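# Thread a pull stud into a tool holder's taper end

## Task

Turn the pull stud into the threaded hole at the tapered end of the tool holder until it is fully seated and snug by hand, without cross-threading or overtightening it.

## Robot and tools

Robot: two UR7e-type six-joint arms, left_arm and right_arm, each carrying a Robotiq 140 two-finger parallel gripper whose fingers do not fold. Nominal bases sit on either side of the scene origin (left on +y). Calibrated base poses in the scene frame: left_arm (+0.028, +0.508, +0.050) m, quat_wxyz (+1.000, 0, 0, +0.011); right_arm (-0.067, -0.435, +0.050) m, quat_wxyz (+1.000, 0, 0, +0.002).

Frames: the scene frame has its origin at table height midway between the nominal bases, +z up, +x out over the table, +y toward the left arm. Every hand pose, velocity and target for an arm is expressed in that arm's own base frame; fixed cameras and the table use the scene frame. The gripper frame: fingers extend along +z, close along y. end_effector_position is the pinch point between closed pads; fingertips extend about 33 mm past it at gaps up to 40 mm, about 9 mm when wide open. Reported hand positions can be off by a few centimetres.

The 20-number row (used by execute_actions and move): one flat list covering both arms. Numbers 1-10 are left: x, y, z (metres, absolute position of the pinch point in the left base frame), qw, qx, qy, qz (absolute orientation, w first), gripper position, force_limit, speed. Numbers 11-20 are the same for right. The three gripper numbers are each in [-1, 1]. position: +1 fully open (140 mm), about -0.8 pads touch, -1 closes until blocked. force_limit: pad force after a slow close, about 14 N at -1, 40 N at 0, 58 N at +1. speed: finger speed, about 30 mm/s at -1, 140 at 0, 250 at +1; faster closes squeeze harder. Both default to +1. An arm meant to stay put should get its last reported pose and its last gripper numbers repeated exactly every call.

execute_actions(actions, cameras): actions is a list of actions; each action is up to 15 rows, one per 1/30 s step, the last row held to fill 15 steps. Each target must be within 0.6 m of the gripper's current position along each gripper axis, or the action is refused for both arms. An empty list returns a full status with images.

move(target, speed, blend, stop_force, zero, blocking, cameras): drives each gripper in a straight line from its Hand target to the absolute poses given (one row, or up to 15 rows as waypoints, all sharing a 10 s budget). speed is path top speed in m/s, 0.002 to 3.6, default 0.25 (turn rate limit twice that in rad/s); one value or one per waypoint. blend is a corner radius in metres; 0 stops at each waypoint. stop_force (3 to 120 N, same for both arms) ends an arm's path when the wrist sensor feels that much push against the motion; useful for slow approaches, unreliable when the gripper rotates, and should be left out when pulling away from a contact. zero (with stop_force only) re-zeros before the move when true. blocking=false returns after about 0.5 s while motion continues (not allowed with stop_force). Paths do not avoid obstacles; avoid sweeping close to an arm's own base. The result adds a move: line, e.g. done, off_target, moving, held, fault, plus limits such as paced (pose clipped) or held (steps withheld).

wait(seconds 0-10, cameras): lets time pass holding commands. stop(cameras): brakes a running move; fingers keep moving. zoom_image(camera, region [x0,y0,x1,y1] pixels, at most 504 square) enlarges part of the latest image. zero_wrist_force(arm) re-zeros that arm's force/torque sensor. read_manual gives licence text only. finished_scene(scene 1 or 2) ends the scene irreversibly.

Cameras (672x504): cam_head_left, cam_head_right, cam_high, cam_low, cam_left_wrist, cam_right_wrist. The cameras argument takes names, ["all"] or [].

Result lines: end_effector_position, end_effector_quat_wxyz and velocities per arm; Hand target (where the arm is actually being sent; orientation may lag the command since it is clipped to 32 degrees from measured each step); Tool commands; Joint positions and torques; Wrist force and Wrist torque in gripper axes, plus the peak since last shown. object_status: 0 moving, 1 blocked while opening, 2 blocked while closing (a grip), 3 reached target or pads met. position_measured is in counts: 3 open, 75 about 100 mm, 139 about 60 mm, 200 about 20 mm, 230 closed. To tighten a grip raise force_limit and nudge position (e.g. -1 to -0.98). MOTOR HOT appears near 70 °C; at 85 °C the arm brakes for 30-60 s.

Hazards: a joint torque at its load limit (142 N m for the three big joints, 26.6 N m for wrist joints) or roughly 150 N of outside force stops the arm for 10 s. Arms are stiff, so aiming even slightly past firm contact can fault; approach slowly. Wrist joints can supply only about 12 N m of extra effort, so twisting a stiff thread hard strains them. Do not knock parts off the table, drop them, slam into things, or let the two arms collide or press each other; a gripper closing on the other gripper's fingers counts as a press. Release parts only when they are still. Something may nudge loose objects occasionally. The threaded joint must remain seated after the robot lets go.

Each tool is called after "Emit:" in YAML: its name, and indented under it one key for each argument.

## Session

Done. Scene 2.

Emit:
execute_actions:
  actions: []

Emit:
zoom_image:
  camera: "cam_head_left"
  region: [180, 150, 460, 330]

Emit:
zoom_image:
  camera: "cam_low"
  region: [400, 220, 600, 370]

Scene clock: 0.00 s.
left_arm: end_effector_position=(+0.1357, +0.0020, +0.3243) position_measured=3 object_status=3 end_effector_quat_wxyz=(+0.678, -0.075, -0.663, +0.310) | right_arm: end_effector_position=(+0.3914, +0.1795, +0.1970) position_measured=3 object_status=3 end_effector_quat_wxyz=(+0.063, +0.860, +0.288, +0.417)
Joint positions: left_arm=[-0.083 -1.361 1.865 -0.383 -1.967 0.588] | right_arm=[0.033 -2.196 2.688 -2.928 -1.464 2.578]
Joint velocities: within noise
Joint torques (N m): no reading
Wrist force (N): no reading
Wrist torque (N m): no reading
Wrist force, peak (N): no reading
Hand target: left_arm +0.1357, +0.0020, +0.3243; +0.678, -0.075, -0.663, +0.310 | right_arm +0.3914, +0.1795, +0.1970; +0.063, +0.860, +0.288, +0.417
Tool commands: left_gripper/position=+1.0 left_gripper/force_limit=+1.0 left_gripper/speed=+1.0 right_gripper/position=+1.0 right_gripper/force_limit=+1.0 right_gripper/speed=+1.0

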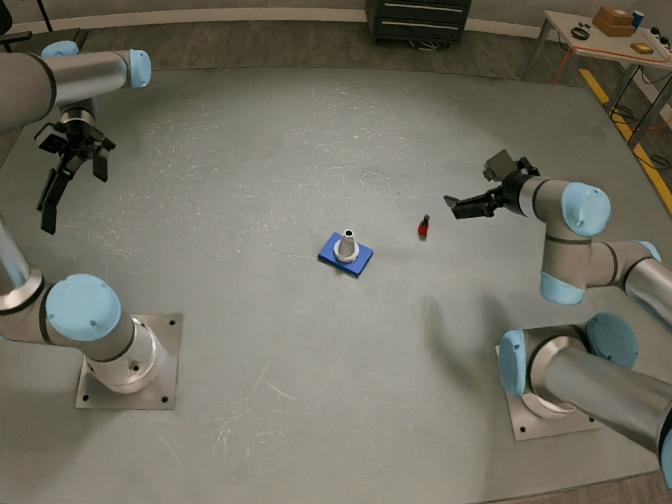

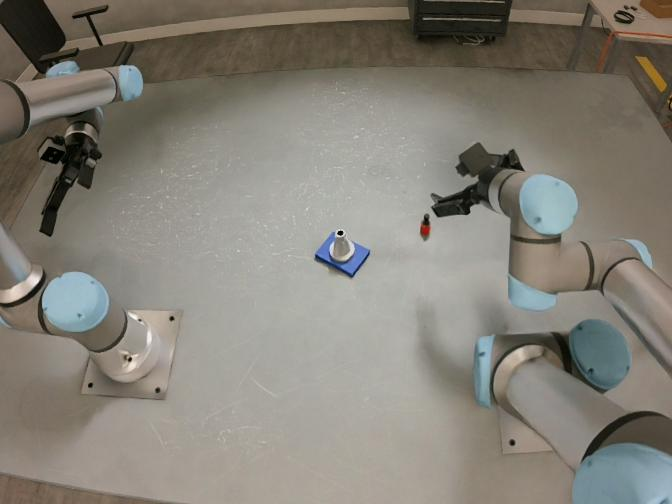

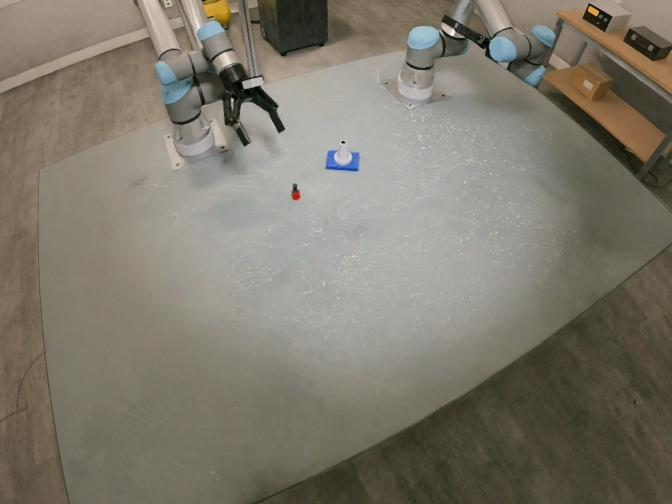

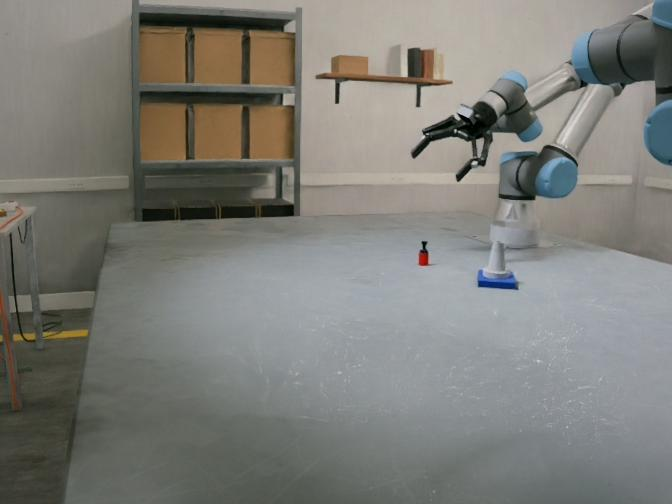

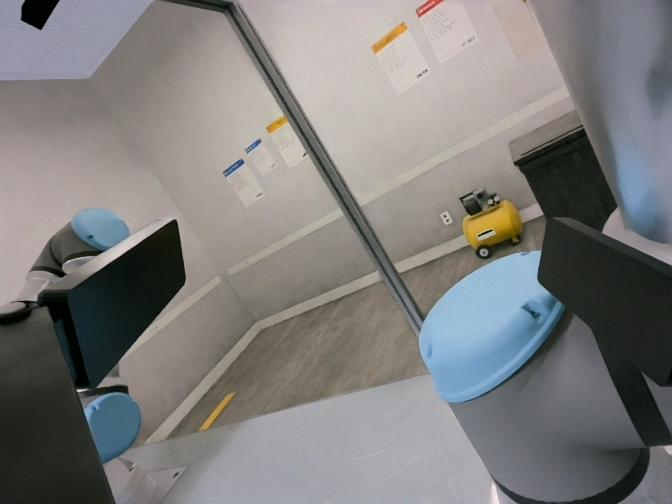

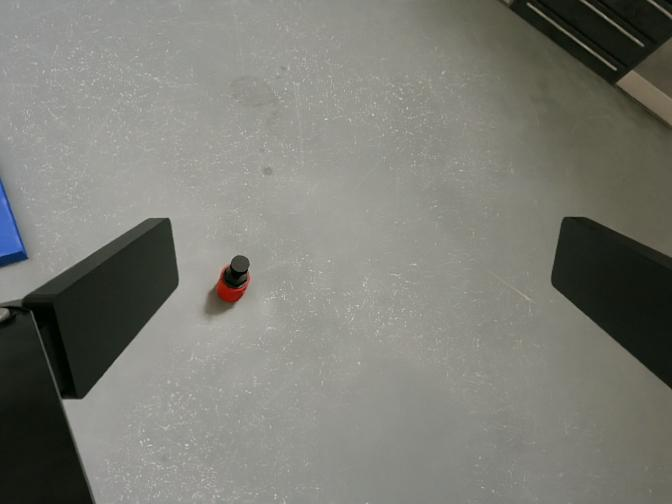

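Scaled by 1.800 from the camera's 672x504 image, which has a finer 960x720 frame.

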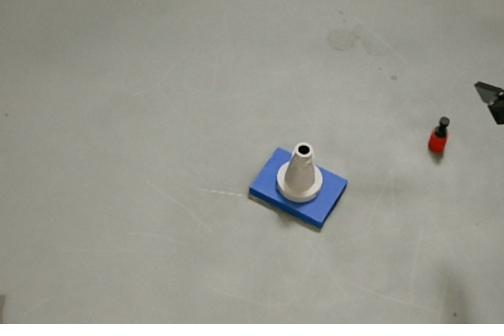

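Scaled by 2.520 from the camera's 672x504 image, which has a finer 960x720 frame.

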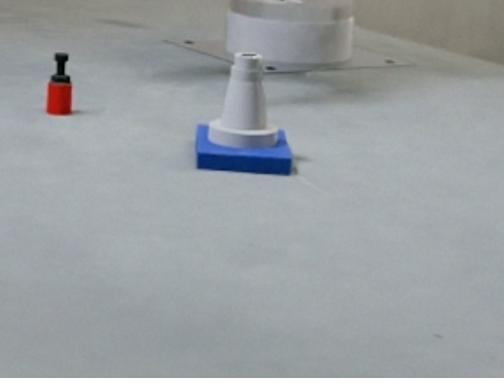

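Emit:
move:
  target: [0.40,-0.15,0.38,0,1,0,0,1,1,1,0.4365,0.233,0.14,0,1,0,0,1,1,1]
  speed: 0.4
  cameras: ["cam_head_left","cam_left_wrist","cam_right_wrist"]

Emit:
zoom_image:
  camera: "cam_right_wrist"
  region: [250, 150, 450, 310]

Scene clock: 24.57 s.
left_arm: end_effector_position=(+0.4000, -0.1499, +0.3800) position_measured=3 object_status=3 end_effector_quat_wxyz=(+0.000, +1.000, +0.000, +0.000) | right_arm: end_effector_position=(+0.4366, +0.2330, +0.1400) position_measured=3 object_status=3 end_effector_quat_wxyz=(+0.000, +1.000, +0.000, +0.000)
Joint positions: left_arm=[-0.676 -1.737 1.454 -1.288 -1.571 2.465] | right_arm=[0.217 -1.549 1.904 -1.926 -1.571 3.359]
Joint torques (N m): left_arm=[-5.93 -10.03 -29.76 -2.46 1.76 1.65] | right_arm=[6.68 -38.16 -18.31 -3.76 -2.03 -1.35]
Wrist force (N): left_arm=[-1.9 3.8 -3.6] | right_arm=[-1.4 0.4 -1.2]
Wrist torque (N m): left_arm=[0.57 -0.30 -0.02] | right_arm=[0.15 0.06 0.30]
Wrist force, peak (N): left_arm=[-1.9 3.8 -3.6] | right_arm=[-1.7 0.0 -1.6]
Hand target: left_arm +0.4000, -0.1500, +0.3800; +0.000, +1.000, +0.000, +0.000 | right_arm +0.4365, +0.2330, +0.1400; +0.000, +1.000, +0.000, +0.000
Off the commanded pose: left_arm 0.000 m, 0 deg | right_arm 0.000 m, 0 deg.
move: done
Images, in order (width x height): cam_head_left 672x504, cam_left_wrist 672x504, cam_right_wrist 672x504.

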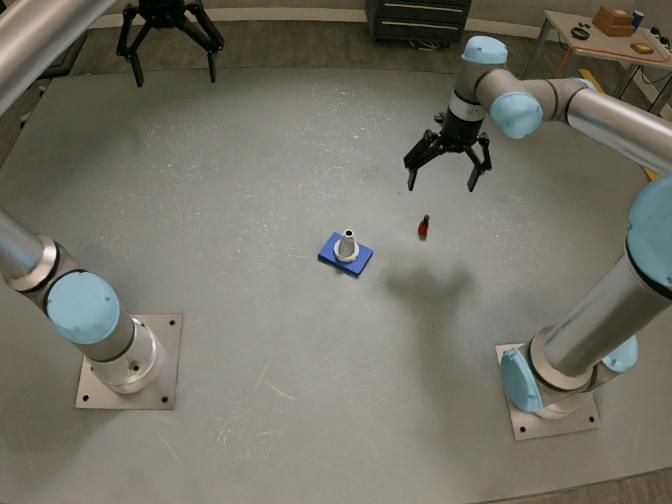

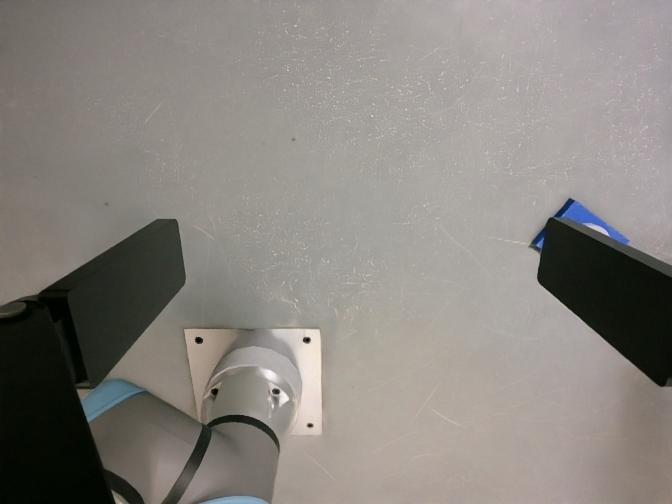

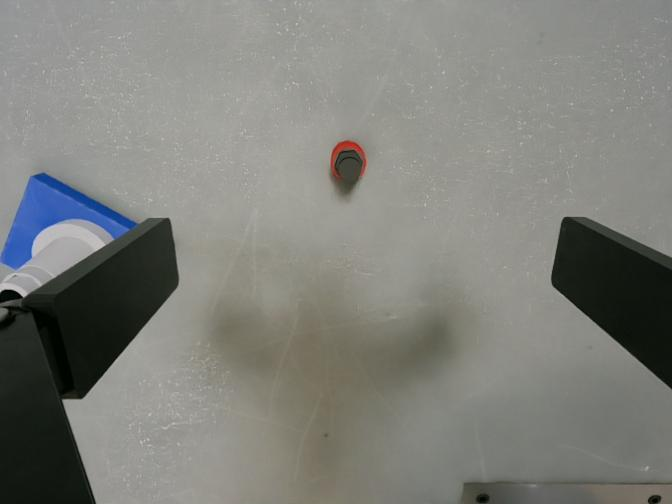

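Scaled by 2.520 from the camera's 672x504 image, which has a finer 960x720 frame.

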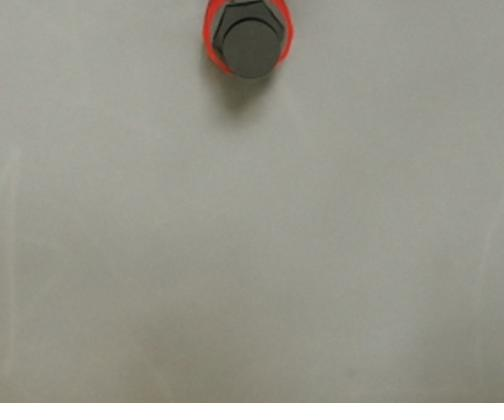

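Emit:
move:
  target:
    - [0.2037,-0.3822,0.065,0.25,0.75,-0.433,0.433,1,1,1,0.447,0.2342,0.08,0,0.7071,0.7071,0,-0.3,0,0]
    - [0.2037,-0.3822,0.065,0.25,0.75,-0.433,0.433,1,1,1,0.447,0.2342,0.034,0,0.7071,0.7071,0,-0.3,0,0]
  speed: [0.3,0.1]
  cameras: ["cam_head_left","cam_left_wrist","cam_right_wrist","cam_low"]

Emit:
zoom_image:
  camera: "cam_right_wrist"
  region: [260, 170, 420, 290]

Emit:
zoom_image:
  camera: "cam_left_wrist"
  region: [220, 20, 480, 220]

Scene clock: 47.13 s.
left_arm: end_effector_position=(+0.2519, -0.3223, +0.1448) position_measured=3 object_status=3 end_effector_quat_wxyz=(+0.195, +0.857, -0.338, +0.335) | right_arm: end_effector_position=(+0.4449, +0.2340, +0.0913) position_measured=167 object_status=3 end_effector_quat_wxyz=(+0.000, +0.805, +0.593, +0.000)
Joint positions: left_arm=[-1.708 -2.411 2.78 -2.556 -1.03 2.362] | right_arm=[0.216 -1.48 1.967 -2.057 -1.571 2.087]
Joint torques (N m): left_arm=[-6.9 15.87 -19.02 -2.22 -1.22 1.94] | right_arm=[-5.74 -39.88 -28.7 -1.28 0.87 -0.58]
Wrist force (N): left_arm=[-0.8 3.6 -3.5] | right_arm=[-1.7 0.0 -1.0]
Wrist torque (N m): left_arm=[0.42 -0.16 -0.02] | right_arm=[0.07 0.13 0.24]
Wrist force, peak (N): left_arm=[-7.5 2.1 4.0] | right_arm=[-1.7 0.3 -1.8]
Hand target: left_arm +0.2518, -0.3223, +0.1447; +0.195, +0.857, -0.338, +0.335 | right_arm +0.4450, +0.2340, +0.0915; +0.000, +0.805, +0.593, +0.000
Off the commanded pose: left_arm 0.111 m, 21 deg | right_arm 0.057 m, 17 deg.
move: held (left_arm; a check stopped the path), off_target (right_arm; braked when a check withheld steps of left_arm); path passed 0 of 2 targets; limits=held
pose unreachable (left arm): on one or more control steps of this call, first in action 0 (counted from 0), this arm could not follow its commanded pose, so it was not sent that pose on those steps. It may still have moved: this result reports where it is.
cause: moving toward the commanded pose would bring two parts of the arm too close to each other (joints 3 (elbow) and 4 (wrist 1) lie between them).
Images, in order (width x height): cam_head_left 672x504, cam_low 672x504, cam_left_wrist 672x504, cam_right_wrist 672x504.

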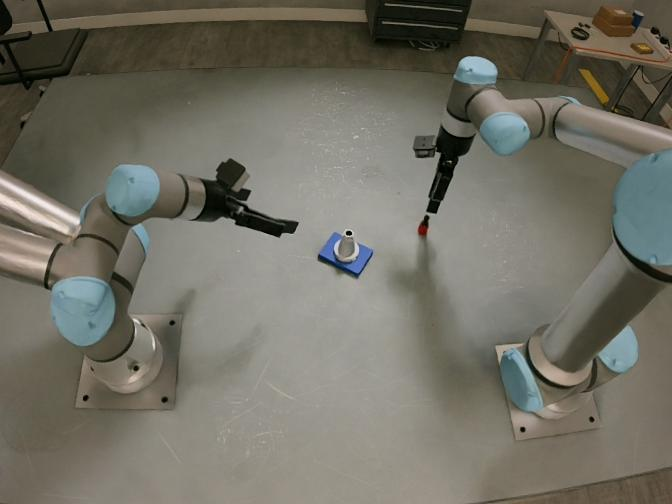

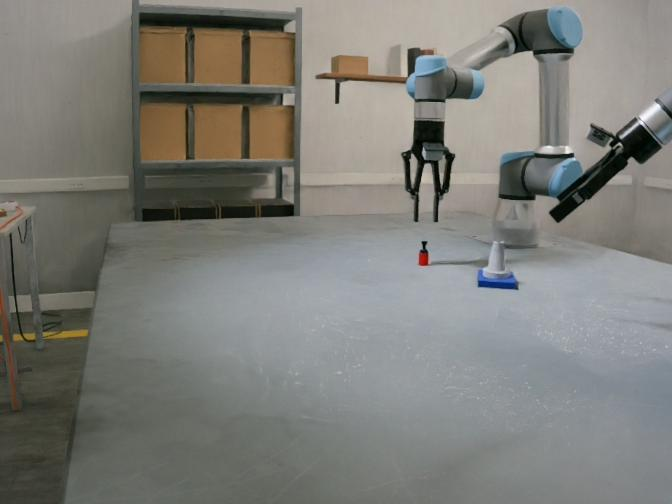

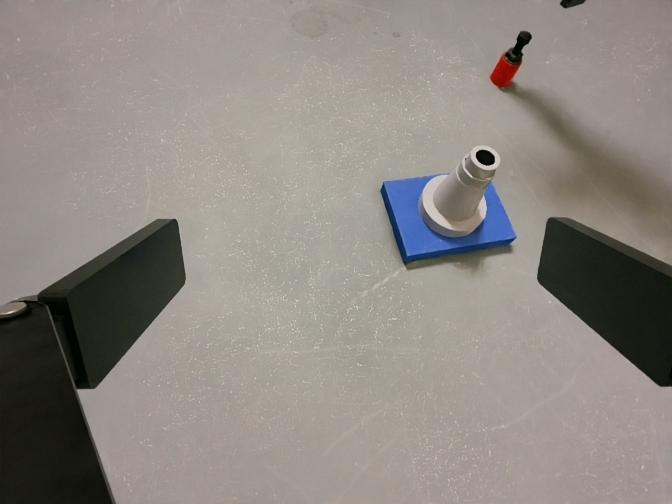

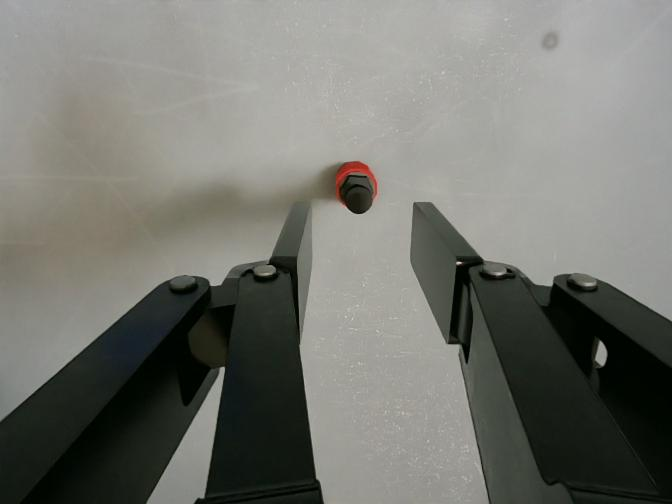

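Scaled by 3.150 from the camera's 672x504 image, which has a finer 960x720 frame.

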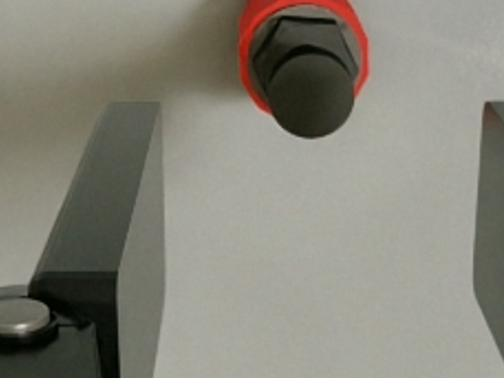

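Scaled by 1.938 from the camera's 672x504 image, which has a finer 960x720 frame.

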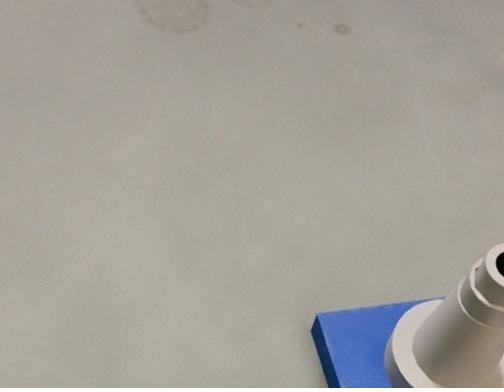

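Emit:
move:
  target:
    - [0.2518,-0.3223,0.1447,0.195,0.857,-0.338,0.335,1,1,1,0.447,0.2342,0.034,0,0.7071,0.7071,0,-0.3,0,0]
  speed: [0.15]
  cameras: ["cam_left_wrist","cam_right_wrist","cam_low"]

Emit:
zoom_image:
  camera: "cam_right_wrist"
  region: [260, 170, 420, 290]

Emit:
zoom_image:
  camera: "cam_low"
  region: [380, 180, 480, 280]

Scene clock: 57.27 s.
left_arm: end_effector_position=(+0.2518, -0.3223, +0.1447) position_measured=3 object_status=3 end_effector_quat_wxyz=(+0.195, +0.857, -0.338, +0.335) | right_arm: end_effector_position=(+0.4469, +0.2342, +0.0339) position_measured=167 object_status=3 end_effector_quat_wxyz=(+0.000, +0.707, +0.707, +0.000)
Joint positions: left_arm=[-1.709 -2.412 2.78 -2.555 -1.029 2.36] | right_arm=[0.215 -1.396 2.042 -2.216 -1.571 1.786]
Joint torques (N m): left_arm=[-6.86 -0.34 -18.66 -0.93 2.94 -1.68] | right_arm=[-8.1 -41.38 -30.58 -1.69 1.85 -0.01]
Wrist force (N): left_arm=[-0.8 3.5 -3.3] | right_arm=[-1.8 0.2 -0.3]
Wrist torque (N m): left_arm=[0.40 -0.15 -0.02] | right_arm=[0.11 0.16 0.29]
Wrist force, peak (N): left_arm=[-1.2 3.8 -3.6] | right_arm=[-1.6 0.1 -2.5]
Hand target: left_arm +0.2518, -0.3223, +0.1447; +0.195, +0.857, -0.338, +0.335 | right_arm +0.4470, +0.2342, +0.0340; +0.000, +0.707, +0.707, +0.000
Off the commanded pose: left_arm 0.000 m, 0 deg | right_arm 0.000 m, 0 deg.
move: done
Images, in order (width x height): cam_low 672x504, cam_left_wrist 672x504, cam_right_wrist 672x504.

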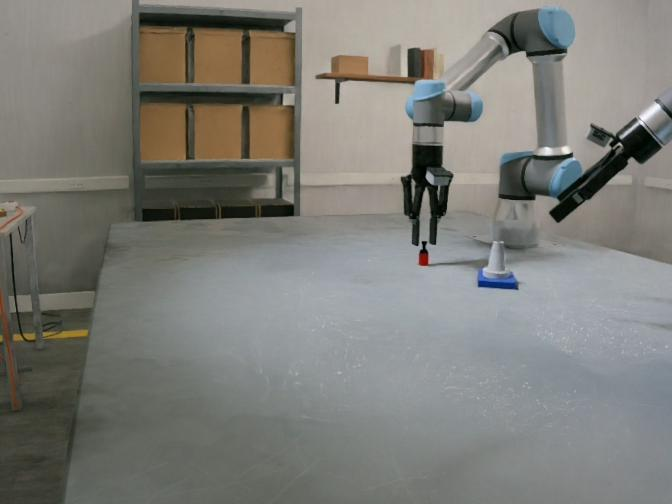

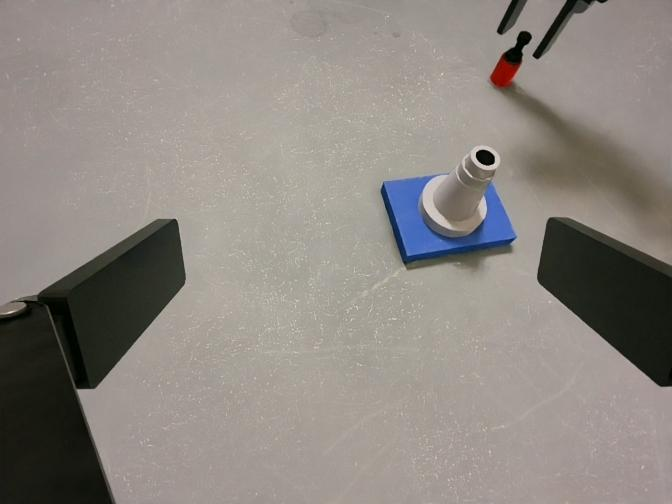

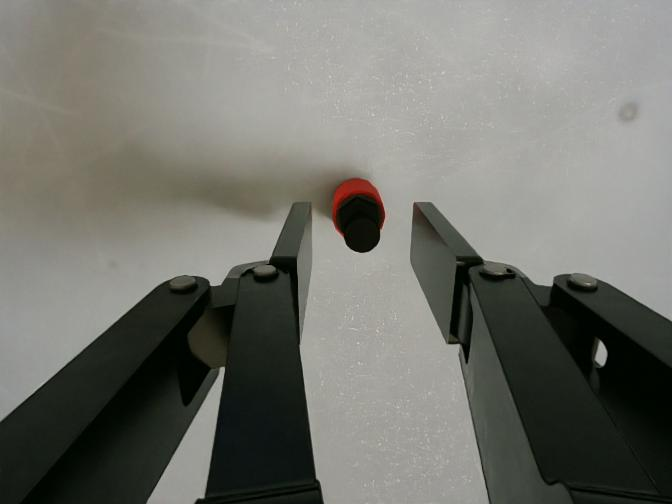

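Scaled by 3.150 from the camera's 672x504 image, which has a finer 960x720 frame.

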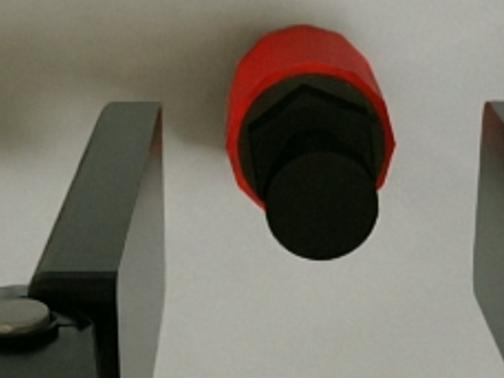

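Scaled by 5.040 from the camera's 672x504 image, which has a finer 960x720 frame.

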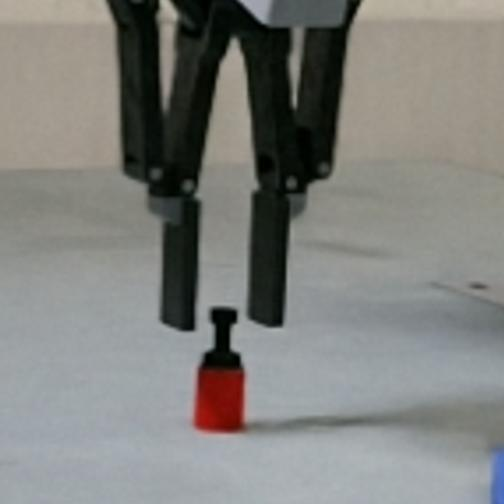

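Emit:
move:
  target:
    - [0.2518,-0.3223,0.1447,0.195,0.857,-0.338,0.335,1,1,1,0.4464,0.2355,0.034,0,-0.1736,0.9848,0,-0.3,0,0]
    - [0.2518,-0.3223,0.1447,0.195,0.857,-0.338,0.335,1,1,1,0.4464,0.2355,0.034,0,-0.9063,0.4226,0,-0.3,0,0]
    - [0.2518,-0.3223,0.1447,0.195,0.857,-0.338,0.335,1,1,1,0.4464,0.2355,0.034,0,-1,0,0,-0.3,0,0]
  speed: 1.0
  blend: [0.0005,0.0005,0]
  cameras: ["cam_right_wrist"]

Emit:
zoom_image:
  camera: "cam_right_wrist"
  region: [260, 170, 420, 290]

Scene clock: 87.10 s.
left_arm: end_effector_position=(+0.2518, -0.3223, +0.1447) position_measured=3 object_status=3 end_effector_quat_wxyz=(+0.195, +0.857, -0.338, +0.335) | right_arm: end_effector_position=(+0.4464, +0.2355, +0.0340) position_measured=167 object_status=3 end_effector_quat_wxyz=(+0.000, +1.000, +0.000, +0.000)
Joint positions: left_arm=[-1.709 -2.412 2.78 -2.555 -1.029 2.36] | right_arm=[0.218 -1.396 2.042 -2.216 -1.571 -2.923]
Joint torques (N m): left_arm=[3.55 6.94 -22.29 -3.21 -0.47 1.67] | right_arm=[-4.65 -41.24 -14.46 -1.67 0.04 -0.74]
Wrist force (N): left_arm=[-0.9 3.5 -3.3] | right_arm=[-1.8 0.4 -0.7]
Wrist torque (N m): left_arm=[0.40 -0.14 -0.03] | right_arm=[0.16 0.18 0.27]
Wrist force, peak (N): left_arm=[-1.1 3.9 -3.6] | right_arm=[-2.1 0.7 -0.7]
Hand target: left_arm +0.2518, -0.3223, +0.1447; +0.195, +0.857, -0.338, +0.335 | right_arm +0.4464, +0.2355, +0.0340; +0.000, +1.000, +0.000, +0.000
Off the commanded pose: left_arm 0.000 m, 0 deg | right_arm 0.000 m, 0 deg.
move: done
Images, in order (width x height): cam_right_wrist 672x504.

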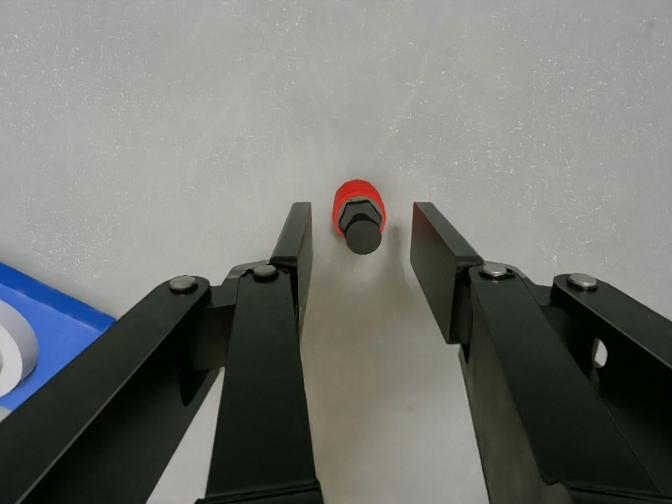

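Scaled by 3.150 from the camera's 672x504 image, which has a finer 960x720 frame.

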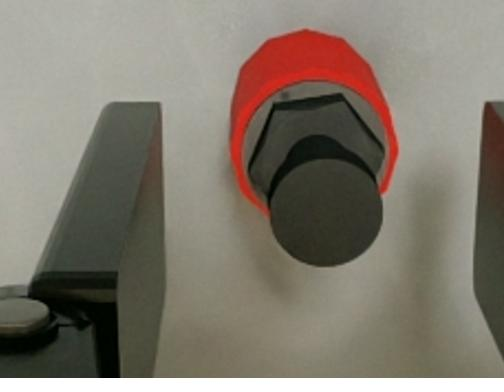

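Emit:
move:
  target:
    - [0.2518,-0.3223,0.1447,0.195,0.857,-0.338,0.335,1,1,1,0.4464,0.2355,0.034,0,-0.7660,-0.6428,0,-0.3,0,0]
    - [0.2518,-0.3223,0.1447,0.195,0.857,-0.338,0.335,1,1,1,0.4464,0.2355,0.034,0,-0.2164,-0.9763,0,-0.3,0,0]
    - [0.2518,-0.3223,0.1447,0.195,0.857,-0.338,0.335,1,1,1,0.4464,0.2355,0.0195,0,-0.2164,-0.9763,0,-0.3,0,0]
    - [0.2518,-0.3223,0.1447,0.195,0.857,-0.338,0.335,1,1,1,0.4464,0.2355,0.0195,0,-0.2164,-0.9763,0,-1,-1,-1]
  speed: [0.8,0.8,0.05,0.05]
  blend: [0.0005,0,0,0]

Emit:
wait:
  seconds: 0.6
  cameras: ["cam_right_wrist","cam_low"]

Emit:
zoom_image:
  camera: "cam_right_wrist"
  region: [260, 170, 420, 290]

Emit:
zoom_image:
  camera: "cam_low"
  region: [380, 200, 460, 280]

Scene clock: 111.37 s.
left_arm: end_effector_position=(+0.2518, -0.3223, +0.1447) position_measured=3 object_status=3 end_effector_quat_wxyz=(+0.195, +0.857, -0.338, +0.335) | right_arm: end_effector_position=(+0.4464, +0.2355, +0.0195) position_measured=205 object_status=0 end_effector_quat_wxyz=(+0.000, +0.216, +0.976, +0.000)
Joint positions: left_arm=[-1.709 -2.412 2.78 -2.555 -1.029 2.36] | right_arm=[0.218 -1.373 2.059 -2.257 -1.571 -5.629]
Joint torques (N m): left_arm=[7.06 13.4 -26.5 -5.81 -0.96 1.64] | right_arm=[6.44 -39.74 -28.65 -3.43 -1.87 -1.25]
Wrist force (N): left_arm=[-1.1 3.8 -3.2] | right_arm=[-1.4 -0.1 -2.0]
Wrist torque (N m): left_arm=[0.48 -0.09 -0.02] | right_arm=[0.07 0.11 0.26]
Wrist force, peak (N): left_arm=[-0.9 4.0 -3.5] | right_arm=[-1.4 -0.3 -2.2]
Hand target: left_arm +0.2518, -0.3223, +0.1447; +0.195, +0.857, -0.338, +0.335 | right_arm +0.4464, +0.2355, +0.0195; +0.000, +0.216, +0.976, +0.000
Off the commanded pose: left_arm 0.000 m, 0 deg | right_arm 0.000 m, 0 deg.
move: done

Scene clock: 111.97 s.
left_arm: end_effector_position=(+0.2518, -0.3223, +0.1447) position_measured=3 object_status=3 end_effector_quat_wxyz=(+0.195, +0.857, -0.338, +0.335) | right_arm: end_effector_position=(+0.4464, +0.2355, +0.0195) position_measured=205 object_status=2 end_effector_quat_wxyz=(+0.000, +0.216, +0.976, +0.000)
Joint positions: left_arm=[-1.709 -2.412 2.78 -2.555 -1.029 2.36] | right_arm=[0.218 -1.373 2.059 -2.257 -1.571 -5.629]
Joint torques (N m): left_arm=[7.84 13.36 -26.16 -5.83 -0.93 1.56] | right_arm=[6.74 -38.5 -27.56 -4.26 -1.73 -1.32]
Wrist force (N): left_arm=[-0.7 3.7 -3.5] | right_arm=[-1.4 -0.4 -2.2]
Wrist torque (N m): left_arm=[0.45 -0.18 -0.02] | right_arm=[0.01 0.13 0.25]
Wrist force, peak (N): left_arm=[-1.2 3.8 -3.4] | right_arm=[-1.7 -0.3 -2.1]
Hand target: left_arm +0.2518, -0.3223, +0.1447; +0.195, +0.857, -0.338, +0.335 | right_arm +0.4464, +0.2355, +0.0195; +0.000, +0.216, +0.976, +0.000
Tool commands: left_gripper/position=+1.0 left_gripper/force_limit=+1.0 left_gripper/speed=+1.0 right_gripper/position=-1.0 right_gripper/force_limit=-1.0 right_gripper/speed=-1.0
Off the commanded pose: left_arm 0.000 m, 0 deg | right_arm 0.000 m, 0 deg.
wait: 0.60 s; at rest by 0.17 s
Images, in order (width x height): cam_low 672x504, cam_right_wrist 672x504.

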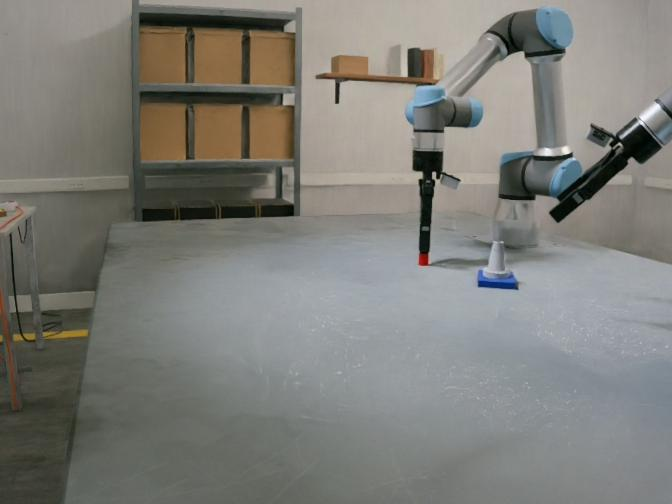

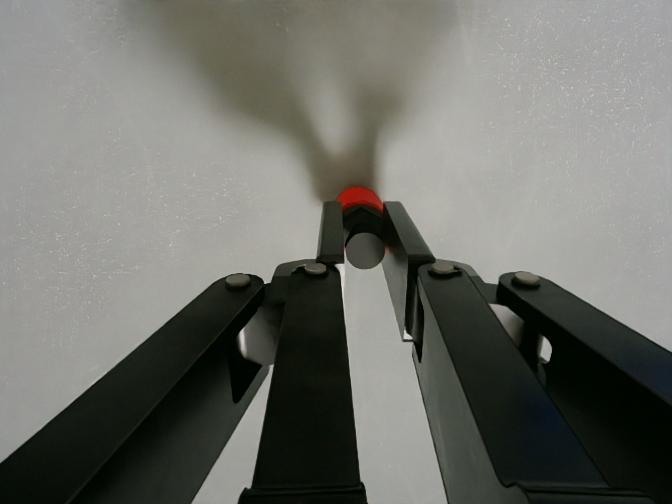

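Scaled by 3.150 from the camera's 672x504 image, which has a finer 960x720 frame.

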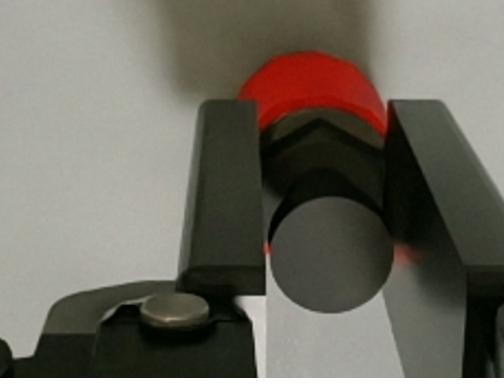

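Scaled by 6.300 from the camera's 672x504 image, which has a finer 960x720 frame.

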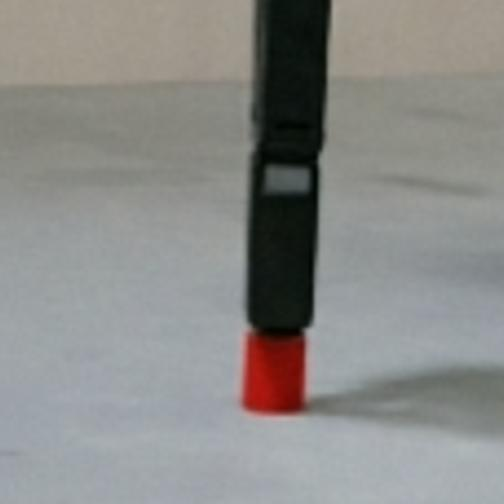

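Emit:
move:
  target: [0.2518,-0.3223,0.1447,0.195,0.857,-0.338,0.335,1,1,1,0.4464,0.2355,0.0196,0,-0.2164,-0.9763,0,-0.98,0.5,-1]
  speed: 0.05

Emit:
zero_wrist_force:
  arm: "right_arm"

Emit:
move:
  target: [0.2518,-0.3223,0.1447,0.195,0.857,-0.338,0.335,1,1,1,0.4464,0.2355,0.12,0,-0.2164,-0.9763,0,-0.98,0.5,-1]
  speed: 0.06
  stop_force: 15

Emit:
move:
  target: [0.2518,-0.3223,0.1447,0.195,0.857,-0.338,0.335,1,1,1,0.3777,0.444,0.178,0,0,-1,0,-0.98,0.5,-1]
  speed: 0.25
  cameras: ["cam_right_wrist","cam_left_wrist"]

Emit:
zoom_image:
  camera: "cam_right_wrist"
  region: [260, 130, 460, 290]

Scene clock: 125.13 s.
left_arm: end_effector_position=(+0.2518, -0.3223, +0.1447) position_measured=3 object_status=3 end_effector_quat_wxyz=(+0.195, +0.857, -0.338, +0.335) | right_arm: end_effector_position=(+0.4464, +0.2355, +0.0196) position_measured=208 object_status=2 end_effector_quat_wxyz=(+0.000, +0.216, +0.976, +0.000)
Joint positions: left_arm=[-1.709 -2.412 2.78 -2.555 -1.029 2.36] | right_arm=[0.218 -1.373 2.059 -2.257 -1.571 -5.629]
Joint torques (N m): left_arm=[8.17 13.7 -27.75 -5.78 -0.89 1.66] | right_arm=[6.74 -40.23 -28.44 -0.89 -1.89 -1.41]
Wrist force (N): left_arm=[-1.0 3.6 -3.3] | right_arm=[-2.0 0.1 -3.4]
Wrist torque (N m): left_arm=[0.43 -0.11 -0.02] | right_arm=[0.05 0.11 0.25]
Wrist force, peak (N): left_arm=[-1.1 3.9 -3.5] | right_arm=[-1.2 -1.0 -7.7]
Hand target: left_arm +0.2518, -0.3223, +0.1447; +0.195, +0.857, -0.338, +0.335 | right_arm +0.4464, +0.2355, +0.0196; +0.000, +0.216, +0.976, +0.000
Off the commanded pose: left_arm 0.000 m, 0 deg | right_arm 0.000 m, 0 deg.
move: done

Wrist force sensor zeroed.

Scene clock: 127.87 s.
left_arm: end_effector_position=(+0.2518, -0.3223, +0.1447) position_measured=3 object_status=3 end_effector_quat_wxyz=(+0.195, +0.857, -0.338, +0.335) | right_arm: end_effector_position=(+0.4464, +0.2355, +0.1200) position_measured=208 object_status=2 end_effector_quat_wxyz=(+0.000, +0.216, +0.976, +0.000)
Joint positions: left_arm=[-1.709 -2.412 2.78 -2.555 -1.029 2.36] | right_arm=[0.218 -1.507 1.915 -1.979 -1.571 -5.629]
Joint torques (N m): left_arm=[8.12 13.55 -28.69 -5.83 -0.9 1.57] | right_arm=[1.95 -14.18 -16.24 -1.28 -1.26 -0.02]
Wrist force (N, zeroed by zero_wrist_force on right_arm): left_arm=[-0.9 3.4 -3.2] | right_arm=[0.4 -0.2 2.8]
Wrist torque (N m, zeroed by zero_wrist_force on right_arm): left_arm=[0.37 -0.12 -0.02] | right_arm=[0.01 0.00 -0.02]
Wrist force, peak (N, zeroed by zero_wrist_force on right_arm): left_arm=[-0.9 3.8 -3.6] | right_arm=[0.5 -0.3 4.1]
Hand target: left_arm +0.2518, -0.3223, +0.1447; +0.195, +0.857, -0.338, +0.335 | right_arm +0.4464, +0.2355, +0.1200; +0.000, +0.216, +0.976, +0.000
Off the commanded pose: left_arm 0.000 m, 0 deg | right_arm 0.000 m, 0 deg.
move: done

Scene clock: 129.27 s.
left_arm: end_effector_position=(+0.2518, -0.3223, +0.1447) position_measured=3 object_status=3 end_effector_quat_wxyz=(+0.195, +0.857, -0.338, +0.335) | right_arm: end_effector_position=(+0.3777, +0.4439, +0.1779) position_measured=208 object_status=2 end_effector_quat_wxyz=(+0.000, +0.000, +1.000, +0.000)
Joint positions: left_arm=[-1.709 -2.412 2.78 -2.555 -1.029 2.36] | right_arm=[0.635 -1.367 1.598 -1.801 -1.571 -5.648]
Joint torques (N m): left_arm=[8.02 13.05 -28.18 -5.81 -0.97 1.62] | right_arm=[5.54 -44.43 -28.81 -4.04 -2.03 1.46]
Wrist force (N, zeroed by zero_wrist_force on right_arm): left_arm=[-1.2 3.5 -3.1] | right_arm=[0.8 -0.1 2.6]
Wrist torque (N m, zeroed by zero_wrist_force on right_arm): left_arm=[0.40 -0.08 -0.03] | right_arm=[-0.02 -0.07 0.08]
Wrist force, peak (N, zeroed by zero_wrist_force on right_arm): left_arm=[-0.5 4.0 -3.5] | right_arm=[-2.4 -2.2 3.6]
Hand target: left_arm +0.2518, -0.3223, +0.1447; +0.195, +0.857, -0.338, +0.335 | right_arm +0.3777, +0.4440, +0.1780; +0.000, +0.000, +1.000, +0.000
Off the commanded pose: left_arm 0.000 m, 0 deg | right_arm 0.000 m, 0 deg.
move: done
Images, in order (width x height): cam_left_wrist 672x504, cam_right_wrist 672x504.

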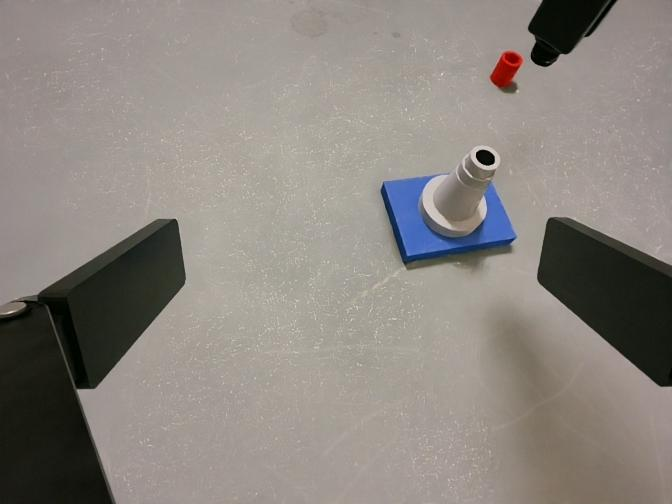

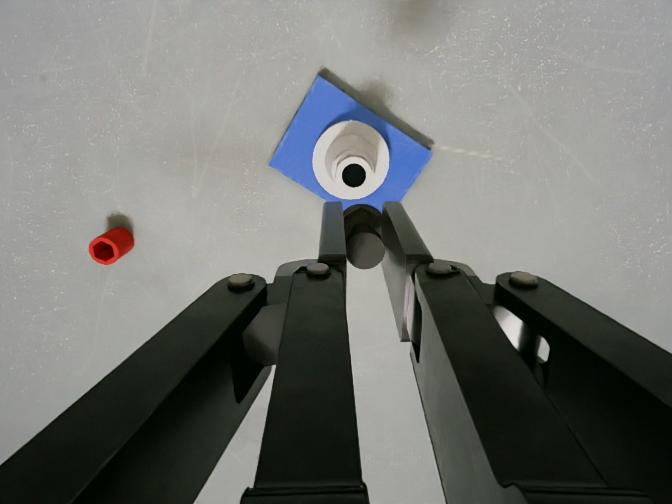

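Scaled by 2.520 from the camera's 672x504 image, which has a finer 960x720 frame.

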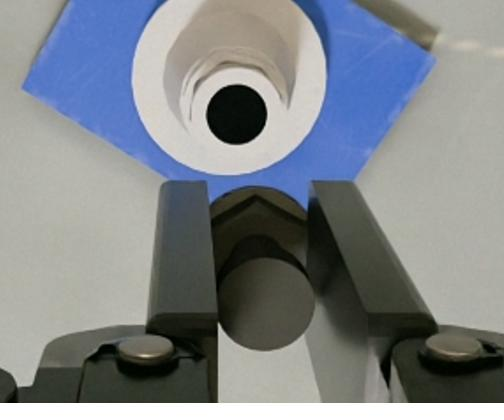

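Emit:
move:
  target: [0.2518,-0.3223,0.1447,0.195,0.857,-0.338,0.335,1,1,1,0.3737,0.445,0.178,0,-0.7071,-0.7071,0,-0.98,0.5,-1]
  speed: 0.7
  cameras: ["cam_right_wrist"]

Emit:
zoom_image:
  camera: "cam_right_wrist"
  region: [260, 130, 460, 290]

Scene clock: 142.63 s.
left_arm: end_effector_position=(+0.2518, -0.3223, +0.1447) position_measured=3 object_status=3 end_effector_quat_wxyz=(+0.195, +0.857, -0.338, +0.335) | right_arm: end_effector_position=(+0.3737, +0.4450, +0.1780) position_measured=208 object_status=2 end_effector_quat_wxyz=(+0.000, +0.707, +0.707, +0.000)
Joint positions: left_arm=[-1.709 -2.412 2.78 -2.555 -1.029 2.36] | right_arm=[0.641 -1.372 1.603 -1.802 -1.571 -4.072]
Joint torques (N m): left_arm=[8.09 13.41 -28.45 -5.84 -0.85 1.66] | right_arm=[2.74 -21.54 -34.92 -1.36 -0.14 0.66]
Wrist force (N, zeroed by zero_wrist_force on right_arm): left_arm=[-1.1 3.7 -3.2] | right_arm=[0.7 0.3 2.9]
Wrist torque (N m, zeroed by zero_wrist_force on right_arm): left_arm=[0.44 -0.10 -0.02] | right_arm=[0.10 -0.05 0.11]
Wrist force, peak (N, zeroed by zero_wrist_force on right_arm): left_arm=[-0.8 3.9 -3.7] | right_arm=[0.9 0.6 3.0]
Hand target: left_arm +0.2518, -0.3223, +0.1447; +0.195, +0.857, -0.338, +0.335 | right_arm +0.3737, +0.4450, +0.1780; +0.000, +0.707, +0.707, +0.000
Off the commanded pose: left_arm 0.000 m, 0 deg | right_arm 0.000 m, 0 deg.
move: done
Images, in order (width x height): cam_right_wrist 672x504.

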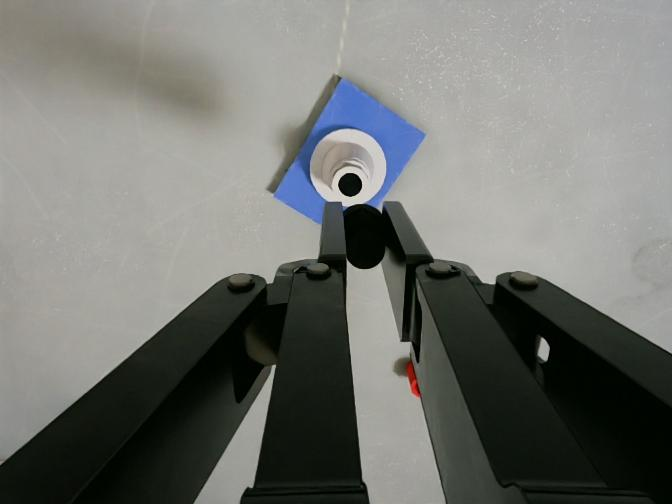

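Scaled by 2.520 from the camera's 672x504 image, which has a finer 960x720 frame.

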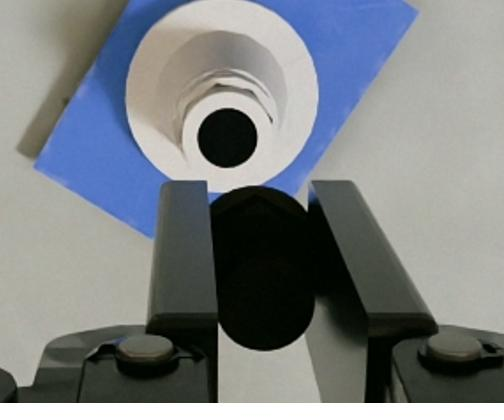

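Emit:
move:
  target:
    - [0.2518,-0.3223,0.1447,0.195,0.857,-0.338,0.335,1,1,1,0.3727,0.4452,0.13,0,0,-1,0,-0.98,0.5,-1]
    - [0.2518,-0.3223,0.1447,0.195,0.857,-0.338,0.335,1,1,1,0.3727,0.4452,0.104,0,0,-1,0,-0.98,0.5,-1]
  speed: [0.7,0.08]

Emit:
move:
  target: [0.2518,-0.3223,0.1447,0.195,0.857,-0.338,0.335,1,1,1,0.3727,0.4452,0.092,0,0,-1,0,-0.98,0.5,-1]
  speed: 0.008
  stop_force: 4
  cameras: ["cam_left_wrist","cam_low"]

Emit:
zoom_image:
  camera: "cam_left_wrist"
  region: [420, 80, 560, 240]

Emit:
zoom_image:
  camera: "cam_low"
  region: [460, 200, 540, 300]

Scene clock: 160.50 s.
left_arm: end_effector_position=(+0.2518, -0.3223, +0.1447) position_measured=3 object_status=3 end_effector_quat_wxyz=(+0.195, +0.857, -0.338, +0.335) | right_arm: end_effector_position=(+0.3727, +0.4452, +0.1039) position_measured=208 object_status=2 end_effector_quat_wxyz=(+0.000, +0.000, +1.000, +0.000)
Joint positions: left_arm=[-1.709 -2.412 2.78 -2.555 -1.029 2.36] | right_arm=[0.642 -1.317 1.734 -1.987 -1.571 -5.641]
Joint torques (N m): left_arm=[7.85 13.7 -28.88 -5.88 -1.03 1.59] | right_arm=[-8.96 -46.34 -33.31 -1.38 -1.74 -1.17]
Wrist force (N, zeroed by zero_wrist_force on right_arm): left_arm=[-1.0 3.8 -3.1] | right_arm=[0.4 0.5 2.5]
Wrist torque (N m, zeroed by zero_wrist_force on right_arm): left_arm=[0.47 -0.12 -0.02] | right_arm=[0.16 -0.02 -0.04]
Wrist force, peak (N, zeroed by zero_wrist_force on right_arm): left_arm=[-1.0 4.0 -3.4] | right_arm=[0.7 0.4 4.0]
Hand target: left_arm +0.2518, -0.3223, +0.1447; +0.195, +0.857, -0.338, +0.335 | right_arm +0.3727, +0.4452, +0.1040; +0.000, +0.000, +1.000, +0.000
Off the commanded pose: left_arm 0.000 m, 0 deg | right_arm 0.000 m, 0 deg.
move: done

Scene clock: 163.03 s.
left_arm: end_effector_position=(+0.2518, -0.3223, +0.1447) position_measured=3 object_status=3 end_effector_quat_wxyz=(+0.195, +0.857, -0.338, +0.335) | right_arm: end_effector_position=(+0.3727, +0.4452, +0.0929) position_measured=208 object_status=2 end_effector_quat_wxyz=(+0.000, +0.000, +1.000, +0.000)
Joint positions: left_arm=[-1.709 -2.412 2.78 -2.555 -1.029 2.36] | right_arm=[0.642 -1.306 1.75 -2.015 -1.571 -5.641]
Joint torques (N m): left_arm=[7.04 13.78 -28.37 -5.86 -0.81 1.58] | right_arm=[-8.09 -44.72 -30.88 -1.37 -0.2 -1.22]
Wrist force (N, zeroed by zero_wrist_force on right_arm): left_arm=[-0.9 3.5 -3.2] | right_arm=[1.6 0.3 -1.9]
Wrist torque (N m, zeroed by zero_wrist_force on right_arm): left_arm=[0.41 -0.14 -0.03] | right_arm=[0.17 -0.04 -0.05]
Wrist force, peak (N, zeroed by zero_wrist_force on right_arm): left_arm=[-1.4 3.8 -3.6] | right_arm=[5.7 -4.1 -15.2]
Hand target: left_arm +0.2518, -0.3223, +0.1447; +0.195, +0.857, -0.338, +0.335 | right_arm +0.3727, +0.4452, +0.0929; +0.000, +0.000, +1.000, +0.000
Off the commanded pose: left_arm 0.000 m, 0 deg | right_arm 0.001 m, 0 deg.
move: contact (right_arm)
Images, in order (width x height): cam_low 672x504, cam_left_wrist 672x504.

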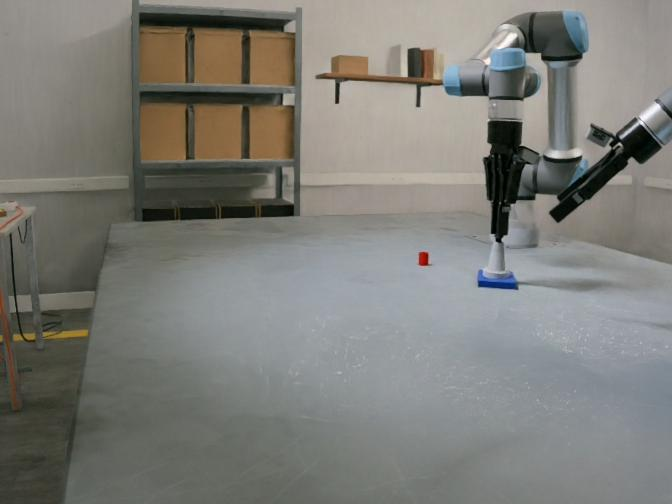

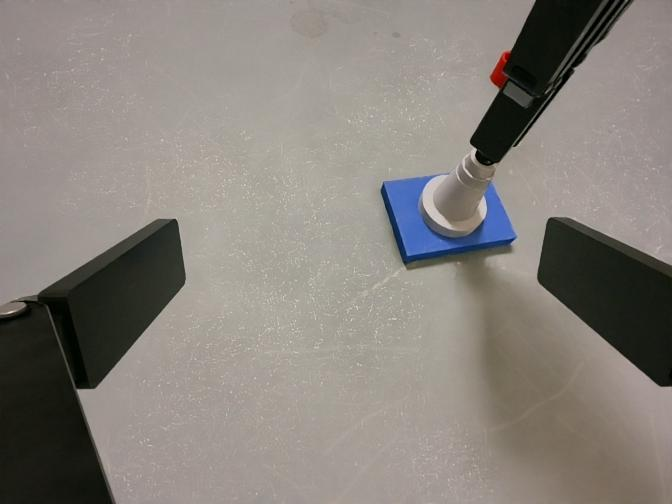

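Scaled by 3.150 from the camera's 672x504 image, which has a finer 960x720 frame.

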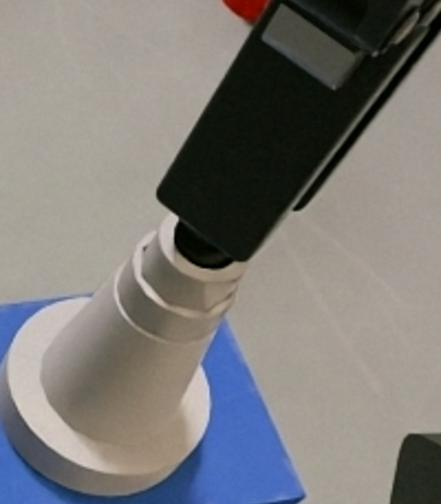

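Scaled by 5.040 from the camera's 672x504 image, which has a finer 960x720 frame.

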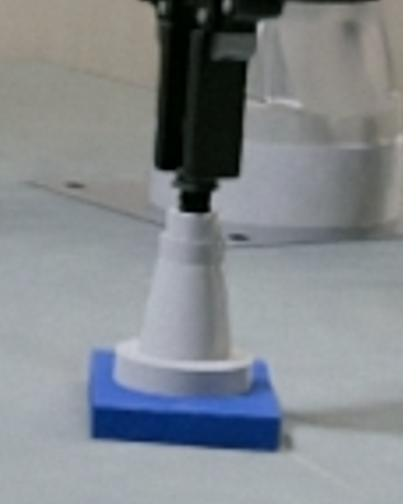

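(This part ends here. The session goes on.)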